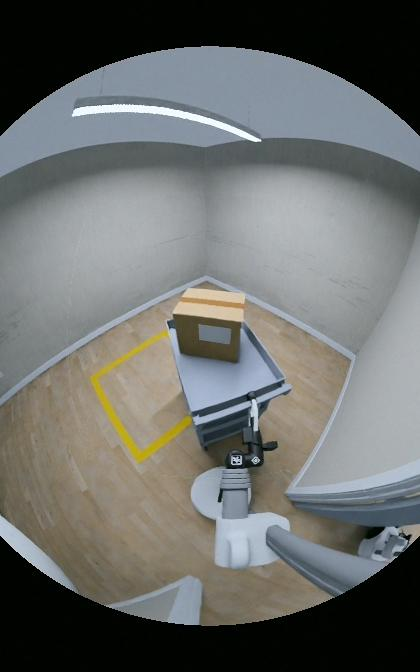

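Request:
{"name": "move", "arguments": {
  "blocking": false,
  "r2": {"base":{"translate_m":0.3,"strafe_m":-0.35},"pace":"slow"},
  "cameras": []
}}

Request:
{"name": "wait", "arguments": {
  "seconds": 6,
  "cameras": ["r2_head_camera","r2_head_left_camera"]
}}

Scene clock: 1115.47 s.
move: r2 moving
r1: as last shown
r1.base_tilt: forward=-1.6 right=+1.3
r1.lidar_m: 4.64 2.74 1.94 1.87 0.30 0.25 0.36 1.54 1.59 2.87 2.94 3.95
r1.motor_effort: lift_m=+19(19) arm_m=+4(4) wheel_0=-9(10) wheel_1=+4(4) wheel_2=+3(3)
r1.servo_current: wrist_yaw_rad=46(59) wrist_pitch_rad=46(46) wrist_roll_rad=46(59) gripper_m=39(46)
r1.contact_limits: strafe_m 0.5
r1.wrist_depth_mm: - 138 - 351 268 - - / 110 138 1808 355 267 - - / 116 139 212 362 268 - - / 135 153 286 362 268 - - / 1921 1921 1576 366 270 - - / 1182 1205 195 370 187 1138 1098 / 854 750 759 143 273 778 820
r2.base_odometry: x=-2.643 y=-4.187 heading=-2.951
r2.turned_by_wheels: +0.000
r2.turned_by_imu: +0.000
r2.base_tilt: forward=-0.7 right=+0.1
r2.lidar_m: 0.35 0.34 2.38 2.74 2.59 0.86 0.83 5.69 0.59 0.50 0.77 0.47
r2.base_status: translate_m moving; strafe_m moving
r2.joint_positions: lift_m=+0.681 arm_m=+0.000 wrist_yaw_rad=-0.001 wrist_pitch_rad=+0.000 wrist_roll_rad=+1.569 gripper_m=-0.019
r2.joint_status: not commanded
r2.measured_speeds: translate_m=+0.032 strafe_m=-0.038 rotate_rad=-0.002 lift_m=+0.000 arm_m=+0.000 wrist_yaw_rad=+0.005 wrist_pitch_rad=+0.000 wrist_roll_rad=+0.000
r2.motor_effort: lift_m=+16(16) arm_m=-4(4) wheel_0=+12(14) wheel_1=-4(5) wheel_2=-9(10)
r2.servo_current: wrist_yaw_rad=46(52) wrist_pitch_rad=39(46) wrist_roll_rad=39(59) gripper_m=78(91)
r2.hand_pose: x=+0.4592 y=-0.0877 z=+0.8593 quat_wxyz=(+0.708, +0.706, +0.000, +0.000) (m; r2's base frame)
r2.wrist_depth_mm: - - - 233 - 1661 1205 / - - - 220 290 300 297 / - - - 262 267 1863 1229 / - - - 193 252 1808 - / - - 559 183 238 820 - / - - 187 172 181 - - / - - 466 - 215 - -
pictures: none
No camera images: "cameras" was empty.

Scene clock: 1120.83 s.
earlier move: r2 done
r1.base_odometry: x=-1.870 y=+1.548 heading=+2.887
r1.turned_by_wheels: +0.000
r1.turned_by_imu: +0.000
r1.base_tilt: forward=-1.6 right=+1.3
r1.lidar_m: 4.65 2.72 1.96 1.86 0.28 0.25 0.38 1.50 1.61 2.87 2.95 3.92
r1.base_status: not commanded
r1.joint_positions: lift_m=+0.127 arm_m=+0.000 wrist_yaw_rad=+3.092 wrist_pitch_rad=+0.002 wrist_roll_rad=+0.000 gripper_m=+0.056
r1.joint_status: not commanded
r1.measured_speeds: all 0
r1.motor_effort: lift_m=+19(19) arm_m=+4(4) wheel_0=-9(10) wheel_1=+4(4) wheel_2=+3(3)
r1.servo_current: wrist_yaw_rad=59(65) wrist_pitch_rad=46(52) wrist_roll_rad=59(78) gripper_m=46(46)
r1.contact_limits: strafe_m 0.5
r1.hand_pose: x=-0.1128 y=+0.1017 z=+0.3046 quat_wxyz=(+0.025, -0.001, +0.000, +1.000) (m; r1's base frame)
r1.wrist_depth_mm: - 138 - 351 268 - - / 110 138 - 357 268 - - / 116 139 213 362 270 - - / 135 153 286 362 271 - - / 1983 - - 368 270 - - / 1182 1182 193 370 187 1138 1118 / 854 750 759 143 273 778 820
r2.base_odometry: x=-2.994 y=-3.909 heading=-2.950
r2.turned_by_wheels: +0.001
r2.turned_by_imu: +0.005
r2.base_tilt: forward=-0.7 right=+0.1
r2.lidar_m: 0.26 0.25 0.63 2.79 3.04 1.22 3.50 0.36 0.33 0.42 0.71 0.51
r2.base_status: done
r2.joint_positions: lift_m=+0.681 arm_m=+0.000 wrist_yaw_rad=+0.008 wrist_pitch_rad=+0.000 wrist_roll_rad=+1.569 gripper_m=-0.019
r2.joint_status: not commanded
r2.measured_speeds: all 0
r2.motor_effort: lift_m=+16(16) arm_m=-4(4) wheel_0=+9(16) wheel_1=-3(6) wheel_2=-3(12)
r2.servo_current: wrist_yaw_rad=59(72) wrist_pitch_rad=39(46) wrist_roll_rad=39(78) gripper_m=91(98)
r2.hand_pose: x=+0.4600 y=-0.0851 z=+0.8593 quat_wxyz=(+0.708, +0.706, +0.003, +0.003) (m; r2's base frame)
r2.wrist_depth_mm: - - - - - 1397 1182 / - - - - - 1499 1182 / - - - 332 - 1661 1182 / - - - 250 368 375 377 / - - - 200 274 1708 1281 / - - 189 162 181 1576 504 / - - - - 204 - -
wait: 5.37 of 6 s (r2 has come to rest)
pictures: r2_head_camera, r2_head_left_camera
Images, in order (width x height): r2_head_camera 420x560, r2_head_left_camera 420x672.

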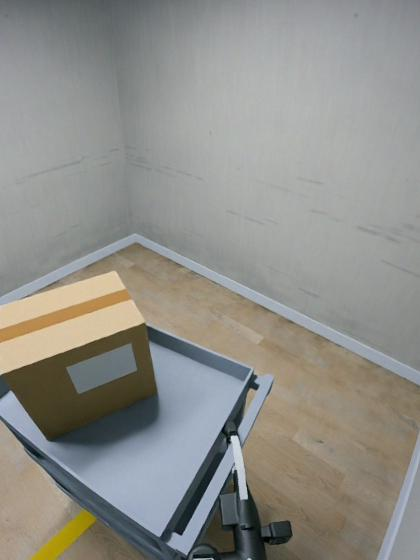

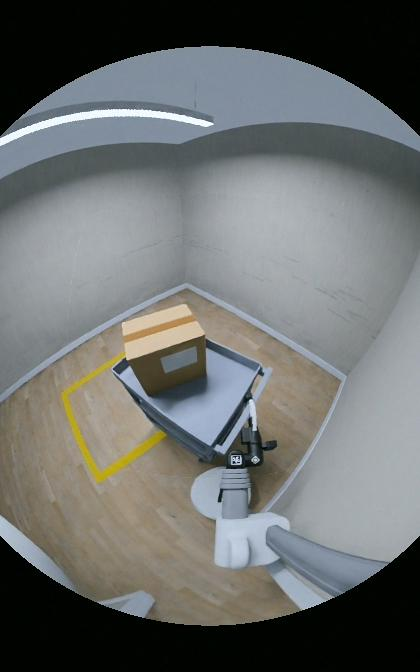

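Request:
{"name": "move", "arguments": {
  "blocking": false,
  "r2": {"base":{"translate_m":0.2,"strafe_m":0.32},"pace":"slow"},
  "cameras": []
}}

Request:
{"name": "wait", "arguments": {
  "seconds": 6,
  "cameras": ["r2_head_camera","r2_head_left_camera"]
}}

Scene clock: 1152.80 s.
move: r2 moving
r1: as last shown
r1.lidar_m: 4.63 2.69 1.96 1.86 0.29 0.25 0.39 1.54 1.62 2.87 2.96 3.96
r1.motor_effort: lift_m=+19(19) arm_m=+4(4) wheel_0=-10(10) wheel_1=+4(4) wheel_2=+3(4)
r1.servo_current: wrist_yaw_rad=46(72) wrist_pitch_rad=52(52) wrist_roll_rad=52(65) gripper_m=46(46)
r1.contact_limits: strafe_m 0.5
r1.wrist_depth_mm: - 138 - 353 270 - - / 110 138 - 357 268 - - / 116 139 211 362 270 - - / 136 154 285 364 270 - - / 1983 - - 368 270 - - / 1205 1182 194 370 187 1138 1098 / 854 750 759 143 272 778 809
r2.base_odometry: x=-2.998 y=-3.920 heading=-2.951
r2.turned_by_wheels: -0.001
r2.turned_by_imu: +0.000
r2.base_tilt: forward=-0.7 right=+0.1
r2.lidar_m: 0.25 0.25 0.63 2.78 3.02 1.23 3.50 0.35 0.35 0.43 0.71 0.51
r2.base_status: translate_m moving; strafe_m moving
r2.joint_positions: lift_m=+0.681 arm_m=+0.000 wrist_yaw_rad=+0.006 wrist_pitch_rad=+0.000 wrist_roll_rad=+1.569 gripper_m=-0.019
r2.joint_status: not commanded
r2.measured_speeds: translate_m=+0.024 strafe_m=+0.040 rotate_rad=-0.001 lift_m=+0.000 arm_m=+0.000 wrist_yaw_rad=-0.029 wrist_pitch_rad=+0.000 wrist_roll_rad=+0.000
r2.motor_effort: lift_m=+16(16) arm_m=-4(4) wheel_0=-6(8) wheel_1=+11(11) wheel_2=-10(10)
r2.servo_current: wrist_yaw_rad=52(65) wrist_pitch_rad=39(46) wrist_roll_rad=46(52) gripper_m=78(91)
r2.hand_pose: x=+0.4598 y=-0.0857 z=+0.8593 quat_wxyz=(+0.708, +0.706, +0.002, +0.002) (m; r2's base frame)
r2.wrist_depth_mm: - - - - - 1366 1160 / - - - - - 1499 1182 / - - - 338 - 1618 1205 / - - - 250 362 382 379 / - - - 191 273 1756 1281 / - - 188 154 181 1576 496 / - - - - 202 - -
pictures: none
No camera images: "cameras" was empty.

Scene clock: 1157.37 s.
earlier move: r2 done
r1.base_odometry: x=-1.870 y=+1.548 heading=+2.887
r1.turned_by_wheels: +0.000
r1.turned_by_imu: +0.000
r1.base_tilt: forward=-1.6 right=+1.3
r1.lidar_m: 4.62 2.73 1.94 1.86 0.28 0.25 0.39 1.52 1.63 2.85 2.94 3.94
r1.base_status: not commanded
r1.joint_positions: lift_m=+0.127 arm_m=+0.000 wrist_yaw_rad=+3.092 wrist_pitch_rad=+0.002 wrist_roll_rad=+0.000 gripper_m=+0.056
r1.joint_status: not commanded
r1.measured_speeds: all 0
r1.motor_effort: lift_m=+19(19) arm_m=+4(4) wheel_0=-9(10) wheel_1=+4(4) wheel_2=+3(4)
r1.servo_current: wrist_yaw_rad=46(72) wrist_pitch_rad=33(52) wrist_roll_rad=52(65) gripper_m=33(52)
r1.contact_limits: strafe_m 0.5
r1.hand_pose: x=-0.1128 y=+0.1017 z=+0.3046 quat_wxyz=(+0.025, -0.001, +0.000, +1.000) (m; r1's base frame)
r1.wrist_depth_mm: - 138 - 349 270 - - / 110 138 - 353 268 - - / 116 139 212 362 270 - - / 135 153 287 364 270 - - / 1983 - - 366 271 - - / 1160 1205 194 370 187 1160 1138 / 866 750 750 143 272 778 809
r2.base_odometry: x=-3.130 y=-4.261 heading=-2.951
r2.turned_by_wheels: +0.000
r2.turned_by_imu: +0.000
r2.base_tilt: forward=-0.7 right=+0.1
r2.lidar_m: 0.33 0.32 2.09 2.39 2.94 1.61 1.34 0.72 0.72 0.82 1.44 0.45
r2.base_status: done
r2.joint_positions: lift_m=+0.681 arm_m=+0.000 wrist_yaw_rad=-0.006 wrist_pitch_rad=+0.000 wrist_roll_rad=+1.569 gripper_m=-0.019
r2.joint_status: not commanded
r2.measured_speeds: all 0
r2.motor_effort: lift_m=+16(16) arm_m=-3(4) wheel_0=-6(14) wheel_1=+5(11) wheel_2=-5(13)
r2.servo_current: wrist_yaw_rad=52(72) wrist_pitch_rad=39(46) wrist_roll_rad=52(65) gripper_m=85(91)
r2.hand_pose: x=+0.4588 y=-0.0891 z=+0.8593 quat_wxyz=(+0.708, +0.706, -0.002, -0.002) (m; r2's base frame)
r2.wrist_depth_mm: - - - 246 - 1464 1182 / - - - 230 303 314 312 / - - - 210 276 1756 1205 / - - - 199 259 1863 - / - - 621 186 241 778 - / - 469 189 172 179 - - / - 143 459 - - - -
wait: 4.57 of 6 s (r2 has come to rest)
pictures: r2_head_camera, r2_head_left_camera
Images, in order (width x height): r2_head_camera 420x560, r2_head_left_camera 420x672.

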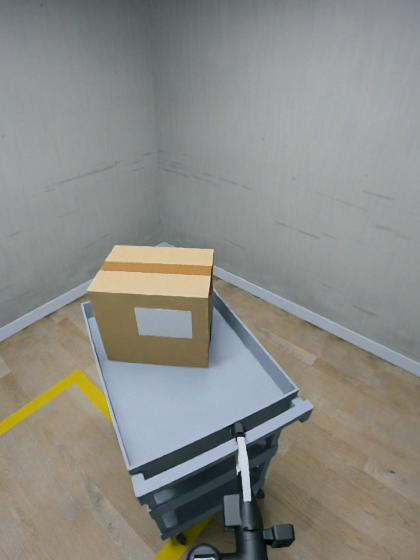

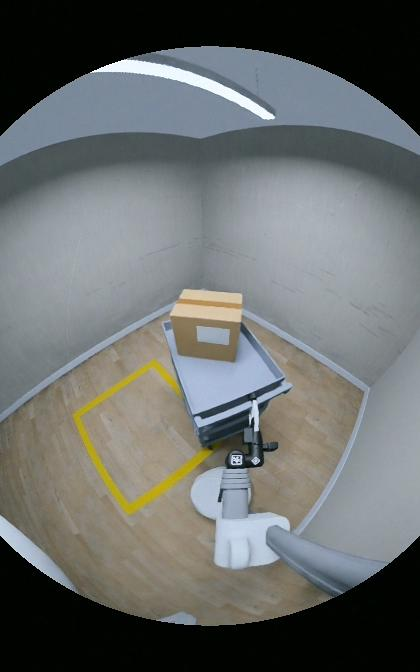

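Request:
{"name": "move", "arguments": {
  "blocking": false,
  "r2": {"joints":{"gripper_m":0.1}},
  "cameras": []
}}

Request:
{"name": "wait", "arguments": {
  "seconds": 3,
  "cameras": []
}}

Request:
{"name": "move", "arguments": {
  "blocking": false,
  "r2": {"base":{"translate_m":-0.2,"strafe_m":-0.05},"pace":"slow"},
  "cameras": []
}}

Request:
{"name": "wait", "arguments": {
  "seconds": 5,
  "cameras": []
}}

Request:
{"name": "move", "arguments": {
  "blocking": false,
  "r2": {"base":{"translate_m":0.86,"strafe_m":-0.69},"joints":{"lift_m":1.05,"wrist_pitch_rad":1.57,"gripper_m":0.1}},
  "cameras": []
}}

Request:
{"name": "wait", "arguments": {
  "seconds": 10,
  "cameras": ["r2_head_camera","r2_head_left_camera"]
}}

Scene clock: 1200.50 s.
move: r2 moving
r1: as last shown
r1.lidar_m: 4.63 2.73 1.96 1.84 0.31 0.25 0.39 1.49 1.62 2.86 2.95 3.98
r1.motor_effort: lift_m=+19(19) arm_m=+4(4) wheel_0=-9(10) wheel_1=+4(4) wheel_2=+3(3)
r1.servo_current: wrist_yaw_rad=52(59) wrist_pitch_rad=46(46) wrist_roll_rad=46(85) gripper_m=39(46)
r1.contact_limits: strafe_m 0.5
r1.wrist_depth_mm: - 138 - 351 270 - - / 110 138 - 359 268 - - / 116 139 212 362 270 - - / 135 153 287 364 270 - - / 1983 - - 368 271 - - / 1182 1205 193 370 187 1138 1118 / 854 750 750 143 273 768 809
r2.base_odometry: x=-3.130 y=-4.261 heading=-2.951
r2.turned_by_wheels: +0.000
r2.turned_by_imu: +0.001
r2.base_tilt: forward=-0.7 right=+0.0
r2.lidar_m: 0.33 0.31 2.09 2.37 2.95 1.61 1.32 0.70 0.72 0.81 1.37 0.47
r2.base_status: not commanded
r2.joint_positions: lift_m=+0.681 arm_m=+0.000 wrist_yaw_rad=-0.006 wrist_pitch_rad=+0.000 wrist_roll_rad=+1.569 gripper_m=+0.005
r2.joint_status: gripper_m moving
r2.measured_speeds: all 0
r2.motor_effort: lift_m=+16(16) arm_m=-4(4) wheel_0=-6(7) wheel_1=+5(5) wheel_2=-5(6)
r2.servo_current: wrist_yaw_rad=52(59) wrist_pitch_rad=33(46) wrist_roll_rad=52(52) gripper_m=91(91)
r2.hand_pose: x=+0.4588 y=-0.0891 z=+0.8593 quat_wxyz=(+0.708, +0.706, -0.002, -0.002) (m; r2's base frame)
r2.wrist_depth_mm: - - - 252 - 1430 1182 / - - - 235 309 315 315 / - - - 214 281 1708 1182 / - - - 203 263 1863 - / - - 634 189 245 788 - / - 473 190 178 183 - - / - 466 462 - 220 - -
pictures: none
No camera images: "cameras" was empty.

Scene clock: 1201.93 s.
earlier move: r2 done
r1.base_odometry: x=-1.870 y=+1.548 heading=+2.887
r1.turned_by_wheels: +0.000
r1.turned_by_imu: +0.000
r1.base_tilt: forward=-1.6 right=+1.3
r1.lidar_m: 4.64 2.72 1.97 1.83 0.32 0.25 0.39 1.51 1.63 2.87 2.95 3.95
r1.base_status: not commanded
r1.joint_positions: lift_m=+0.127 arm_m=+0.000 wrist_yaw_rad=+3.092 wrist_pitch_rad=+0.002 wrist_roll_rad=+0.000 gripper_m=+0.056
r1.joint_status: not commanded
r1.measured_speeds: all 0
r1.motor_effort: lift_m=+19(19) arm_m=+4(4) wheel_0=-9(10) wheel_1=+4(4) wheel_2=+3(4)
r1.servo_current: wrist_yaw_rad=65(65) wrist_pitch_rad=46(46) wrist_roll_rad=59(85) gripper_m=39(46)
r1.contact_limits: strafe_m 0.5
r1.hand_pose: x=-0.1128 y=+0.1017 z=+0.3046 quat_wxyz=(+0.025, -0.001, +0.000, +1.000) (m; r1's base frame)
r1.wrist_depth_mm: - 138 - 353 268 - - / 110 138 - 357 270 - - / 116 139 213 359 270 - - / 136 153 286 364 271 - - / 1921 - - 366 268 - - / 1205 1205 193 370 188 1138 1118 / 854 750 759 143 272 759 798
r2.base_odometry: x=-3.129 y=-4.261 heading=-2.950
r2.turned_by_wheels: +0.000
r2.turned_by_imu: +0.000
r2.base_tilt: forward=-0.7 right=+0.0
r2.lidar_m: 0.35 0.32 2.07 2.40 2.94 1.57 1.32 0.71 0.72 0.84 1.40 0.47
r2.base_status: not commanded
r2.joint_positions: lift_m=+0.681 arm_m=+0.000 wrist_yaw_rad=-0.003 wrist_pitch_rad=+0.000 wrist_roll_rad=+1.569 gripper_m=+0.100
r2.joint_status: all done
r2.measured_speeds: all 0
r2.motor_effort: lift_m=+16(16) arm_m=-4(4) wheel_0=-5(7) wheel_1=+4(5) wheel_2=-6(6)
r2.servo_current: wrist_yaw_rad=59(59) wrist_pitch_rad=39(46) wrist_roll_rad=59(59) gripper_m=46(117)
r2.hand_pose: x=+0.4591 y=-0.0883 z=+0.8593 quat_wxyz=(+0.708, +0.706, -0.001, -0.001) (m; r2's base frame)
r2.wrist_depth_mm: - - - 252 - 1430 1182 / - - - 237 307 317 317 / - - - 217 282 1756 1229 / - - - 206 265 1863 - / - - 603 193 249 778 - / - - 193 182 183 - - / - 473 469 - 219 - -
wait: 1.43 of 3 s (r2 has come to rest)
pictures: none
No camera images: "cameras" was empty.

Scene clock: 1202.43 s.
move: r2 moving
r1: as last shown
r1.lidar_m: 4.64 2.74 1.94 1.84 0.30 0.25 0.39 1.51 1.62 2.87 2.95 3.94
r1.motor_effort: lift_m=+19(19) arm_m=+4(4) wheel_0=-9(9) wheel_1=+4(4) wheel_2=+3(3)
r1.servo_current: wrist_yaw_rad=52(65) wrist_pitch_rad=39(46) wrist_roll_rad=39(59) gripper_m=46(52)
r1.contact_limits: strafe_m 0.5
r1.wrist_depth_mm: - 138 - 353 270 - - / 110 138 - 357 268 - - / 116 139 212 359 270 - - / 135 153 287 364 270 - - / 1921 - - 368 270 - - / 1205 1182 194 368 187 1160 1098 / 854 750 768 143 273 778 820
r2.base_odometry: x=-3.118 y=-4.256 heading=-2.951
r2.turned_by_wheels: +0.000
r2.turned_by_imu: +0.000
r2.base_tilt: forward=-0.7 right=+0.0
r2.lidar_m: 0.33 0.35 2.08 2.41 2.96 1.59 1.30 0.71 0.70 0.82 1.36 0.51
r2.base_status: translate_m moving; strafe_m moving
r2.joint_positions: lift_m=+0.681 arm_m=+0.000 wrist_yaw_rad=-0.003 wrist_pitch_rad=+0.000 wrist_roll_rad=+1.569 gripper_m=+0.100
r2.joint_status: not commanded
r2.measured_speeds: translate_m=-0.047 strafe_m=-0.012 rotate_rad=+0.001 lift_m=+0.000 arm_m=+0.000 wrist_yaw_rad=+0.000 wrist_pitch_rad=+0.000 wrist_roll_rad=+0.000
r2.motor_effort: lift_m=+16(17) arm_m=-4(4) wheel_0=-1(8) wheel_1=-8(8) wheel_2=+8(10)
r2.servo_current: wrist_yaw_rad=52(59) wrist_pitch_rad=39(46) wrist_roll_rad=39(59) gripper_m=46(52)
r2.hand_pose: x=+0.4591 y=-0.0882 z=+0.8592 quat_wxyz=(+0.708, +0.706, -0.001, -0.001) (m; r2's base frame)
r2.wrist_depth_mm: - - - 263 - 1464 1182 / - - - 248 317 324 327 / - - - 227 293 1708 1205 / - - - 216 277 1756 - / - - 615 202 258 831 - / - - 195 187 194 - - / - 484 480 - - - -
pictures: none
No camera images: "cameras" was empty.

Scene clock: 1205.27 s.
earlier move: r2 done
r1.base_odometry: x=-1.870 y=+1.548 heading=+2.887
r1.turned_by_wheels: +0.000
r1.turned_by_imu: +0.000
r1.base_tilt: forward=-1.6 right=+1.3
r1.lidar_m: 4.63 2.73 1.95 1.86 0.30 0.25 0.41 1.53 1.65 2.87 2.96 3.92
r1.base_status: not commanded
r1.joint_positions: lift_m=+0.127 arm_m=+0.000 wrist_yaw_rad=+3.092 wrist_pitch_rad=+0.002 wrist_roll_rad=+0.000 gripper_m=+0.056
r1.joint_status: not commanded
r1.measured_speeds: all 0
r1.motor_effort: lift_m=+19(19) arm_m=+4(4) wheel_0=-9(10) wheel_1=+4(4) wheel_2=+3(3)
r1.servo_current: wrist_yaw_rad=46(72) wrist_pitch_rad=33(52) wrist_roll_rad=46(72) gripper_m=39(52)
r1.contact_limits: strafe_m 0.5
r1.hand_pose: x=-0.1128 y=+0.1017 z=+0.3046 quat_wxyz=(+0.025, -0.001, +0.000, +1.000) (m; r1's base frame)
r1.wrist_depth_mm: - 138 - 351 268 - - / 110 138 1756 357 268 - - / 116 139 211 359 268 - - / 135 153 287 364 271 - - / 1983 - 1708 366 271 - - / 1205 1205 193 368 187 1160 1118 / 854 750 750 143 273 778 809
r2.base_odometry: x=-2.943 y=-4.174 heading=-2.951
r2.turned_by_wheels: +0.000
r2.turned_by_imu: +0.000
r2.base_tilt: forward=-0.7 right=+0.1
r2.lidar_m: 0.55 0.54 2.23 2.59 2.85 1.17 1.12 6.65 0.54 0.64 1.07 0.70
r2.base_status: done
r2.joint_positions: lift_m=+0.681 arm_m=+0.000 wrist_yaw_rad=-0.003 wrist_pitch_rad=+0.000 wrist_roll_rad=+1.569 gripper_m=+0.100
r2.joint_status: not commanded
r2.measured_speeds: all 0
r2.motor_effort: lift_m=+17(17) arm_m=-4(4) wheel_0=-4(9) wheel_1=-4(8) wheel_2=+5(10)
r2.servo_current: wrist_yaw_rad=46(59) wrist_pitch_rad=39(46) wrist_roll_rad=46(59) gripper_m=52(59)
r2.hand_pose: x=+0.4591 y=-0.0882 z=+0.8592 quat_wxyz=(+0.708, +0.706, -0.001, -0.001) (m; r2's base frame)
r2.wrist_depth_mm: - - - - - 1537 1160 / - - - - - 1618 1182 / - - - 459 - 1708 1060 / - - - 477 - 798 477 / - - - 449 960 - 449 / - - 195 427 188 - 427 / - - 676 - - - -
wait: 2.83 of 5 s (r2 has come to rest)
pictures: none
No camera images: "cameras" was empty.

Scene clock: 1205.77 s.
move: r2 moving
r1: as last shown
r1.lidar_m: 4.64 2.74 1.94 1.85 0.31 0.25 0.39 1.52 1.61 2.86 2.94 3.96
r1.servo_current: wrist_yaw_rad=39(72) wrist_pitch_rad=39(46) wrist_roll_rad=46(72) gripper_m=39(46)
r1.contact_limits: strafe_m 0.5
r1.wrist_depth_mm: - 138 - 353 268 - - / 110 138 - 357 268 - - / 116 138 212 362 270 - - / 136 153 286 364 268 - - / 1983 - 1808 366 270 - - / 1205 1205 193 370 187 1138 1118 / 866 759 759 143 273 768 820
r2.base_odometry: x=-2.972 y=-4.158 heading=-2.951
r2.turned_by_wheels: -0.001
r2.turned_by_imu: -0.001
r2.base_tilt: forward=-0.7 right=+0.1
r2.lidar_m: 0.49 0.51 2.24 2.58 2.89 1.19 1.15 0.70 0.53 0.63 1.03 0.69
r2.base_status: translate_m moving; strafe_m moving
r2.joint_positions: lift_m=+0.719 arm_m=+0.000 wrist_yaw_rad=-0.003 wrist_pitch_rad=+0.582 wrist_roll_rad=+1.569 gripper_m=+0.100
r2.joint_status: lift_m moving; wrist_pitch_rad moving; the others done
r2.measured_speeds: translate_m=+0.100 strafe_m=-0.081 rotate_rad=-0.008 lift_m=+0.146 arm_m=+0.000 wrist_yaw_rad=+0.000 wrist_pitch_rad=+1.817 wrist_roll_rad=+0.000
r2.motor_effort: lift_m=+22(25) arm_m=-4(4) wheel_0=+10(13) wheel_1=-7(7) wheel_2=-10(13)
r2.servo_current: wrist_yaw_rad=52(59) wrist_pitch_rad=91(91) wrist_roll_rad=46(65) gripper_m=52(52)
r2.hand_pose: x=+0.4116 y=-0.0881 z=+0.7383 quat_wxyz=(+0.678, +0.677, +0.202, -0.204) (m; r2's base frame)
r2.wrist_depth_mm: - - - 1618 1182 904 750 / - - - 1618 1182 891 750 / - 394 - 1661 1182 917 768 / - 430 - 597 640 842 768 / - 407 - 559 559 820 759 / 559 375 189 - 192 - 759 / 535 310 - - - - 723
pictures: none
No camera images: "cameras" was empty.

Scene clock: 1210.37 s.
earlier move: r2 done
r1.base_odometry: x=-1.870 y=+1.548 heading=+2.887
r1.turned_by_wheels: +0.000
r1.turned_by_imu: +0.000
r1.base_tilt: forward=-1.6 right=+1.3
r1.lidar_m: 4.62 2.74 1.97 1.87 0.33 0.25 0.40 1.53 1.62 2.87 2.97 3.93
r1.base_status: not commanded
r1.joint_positions: lift_m=+0.127 arm_m=+0.000 wrist_yaw_rad=+3.092 wrist_pitch_rad=+0.002 wrist_roll_rad=+0.000 gripper_m=+0.056
r1.joint_status: not commanded
r1.measured_speeds: all 0
r1.motor_effort: lift_m=+19(19) arm_m=+4(4) wheel_0=-9(10) wheel_1=+4(4) wheel_2=+3(4)
r1.servo_current: wrist_yaw_rad=59(72) wrist_pitch_rad=46(52) wrist_roll_rad=52(72) gripper_m=46(46)
r1.contact_limits: strafe_m 0.5
r1.hand_pose: x=-0.1128 y=+0.1017 z=+0.3046 quat_wxyz=(+0.025, -0.001, +0.000, +1.000) (m; r1's base frame)
r1.wrist_depth_mm: - 138 - 353 268 - - / 110 139 - 355 268 - - / 117 139 213 362 270 - - / 135 153 286 362 270 - - / 1921 - - 366 270 - - / 1205 1205 193 373 187 1118 1118 / 854 750 759 143 274 768 798
r2.base_odometry: x=-3.918 y=-3.659 heading=-2.951
r2.turned_by_wheels: +0.000
r2.turned_by_imu: +0.002
r2.base_tilt: forward=-0.7 right=+0.1
r2.lidar_m: 0.93 1.54 0.62 0.48 0.48 2.18 0.77 0.64 0.64 0.75 0.80 0.78
r2.base_status: done
r2.joint_positions: lift_m=+1.050 arm_m=+0.000 wrist_yaw_rad=-0.003 wrist_pitch_rad=+1.567 wrist_roll_rad=+1.569 gripper_m=+0.100
r2.joint_status: all done
r2.measured_speeds: all 0
r2.motor_effort: lift_m=+21(26) arm_m=-3(4) wheel_0=+2(14) wheel_1=-5(8) wheel_2=-4(13)
r2.servo_current: wrist_yaw_rad=46(65) wrist_pitch_rad=39(104) wrist_roll_rad=46(65) gripper_m=52(59)
r2.hand_pose: x=+0.1717 y=-0.0874 z=+0.9396 quat_wxyz=(+0.501, +0.501, +0.499, -0.499) (m; r2's base frame)
r2.wrist_depth_mm: - - 1160 1138 1138 - - / - 1118 1182 1138 1182 1160 - / - 1160 1160 1160 1182 1160 1138 / 1118 1138 1160 1138 831 1138 1138 / 1182 1160 1160 1160 - 1160 357 / 1182 1182 195 1160 192 1160 1138 / 1160 1182 1160 - 1138 1118 1182
wait: 4.60 of 10 s (r2 has come to rest)
pictures: r2_head_camera, r2_head_left_camera
Images, in order (width x height): r2_head_camera 420x560, r2_head_left_camera 420x672.

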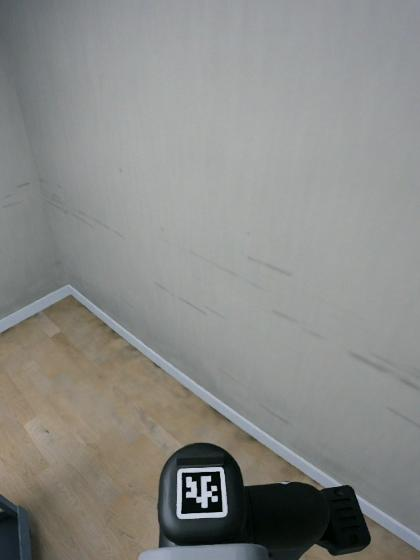

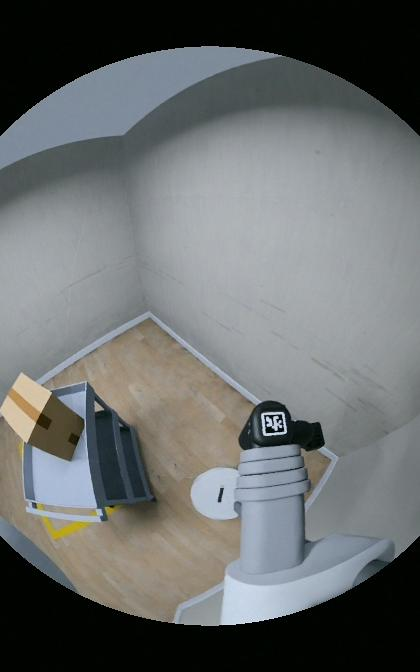

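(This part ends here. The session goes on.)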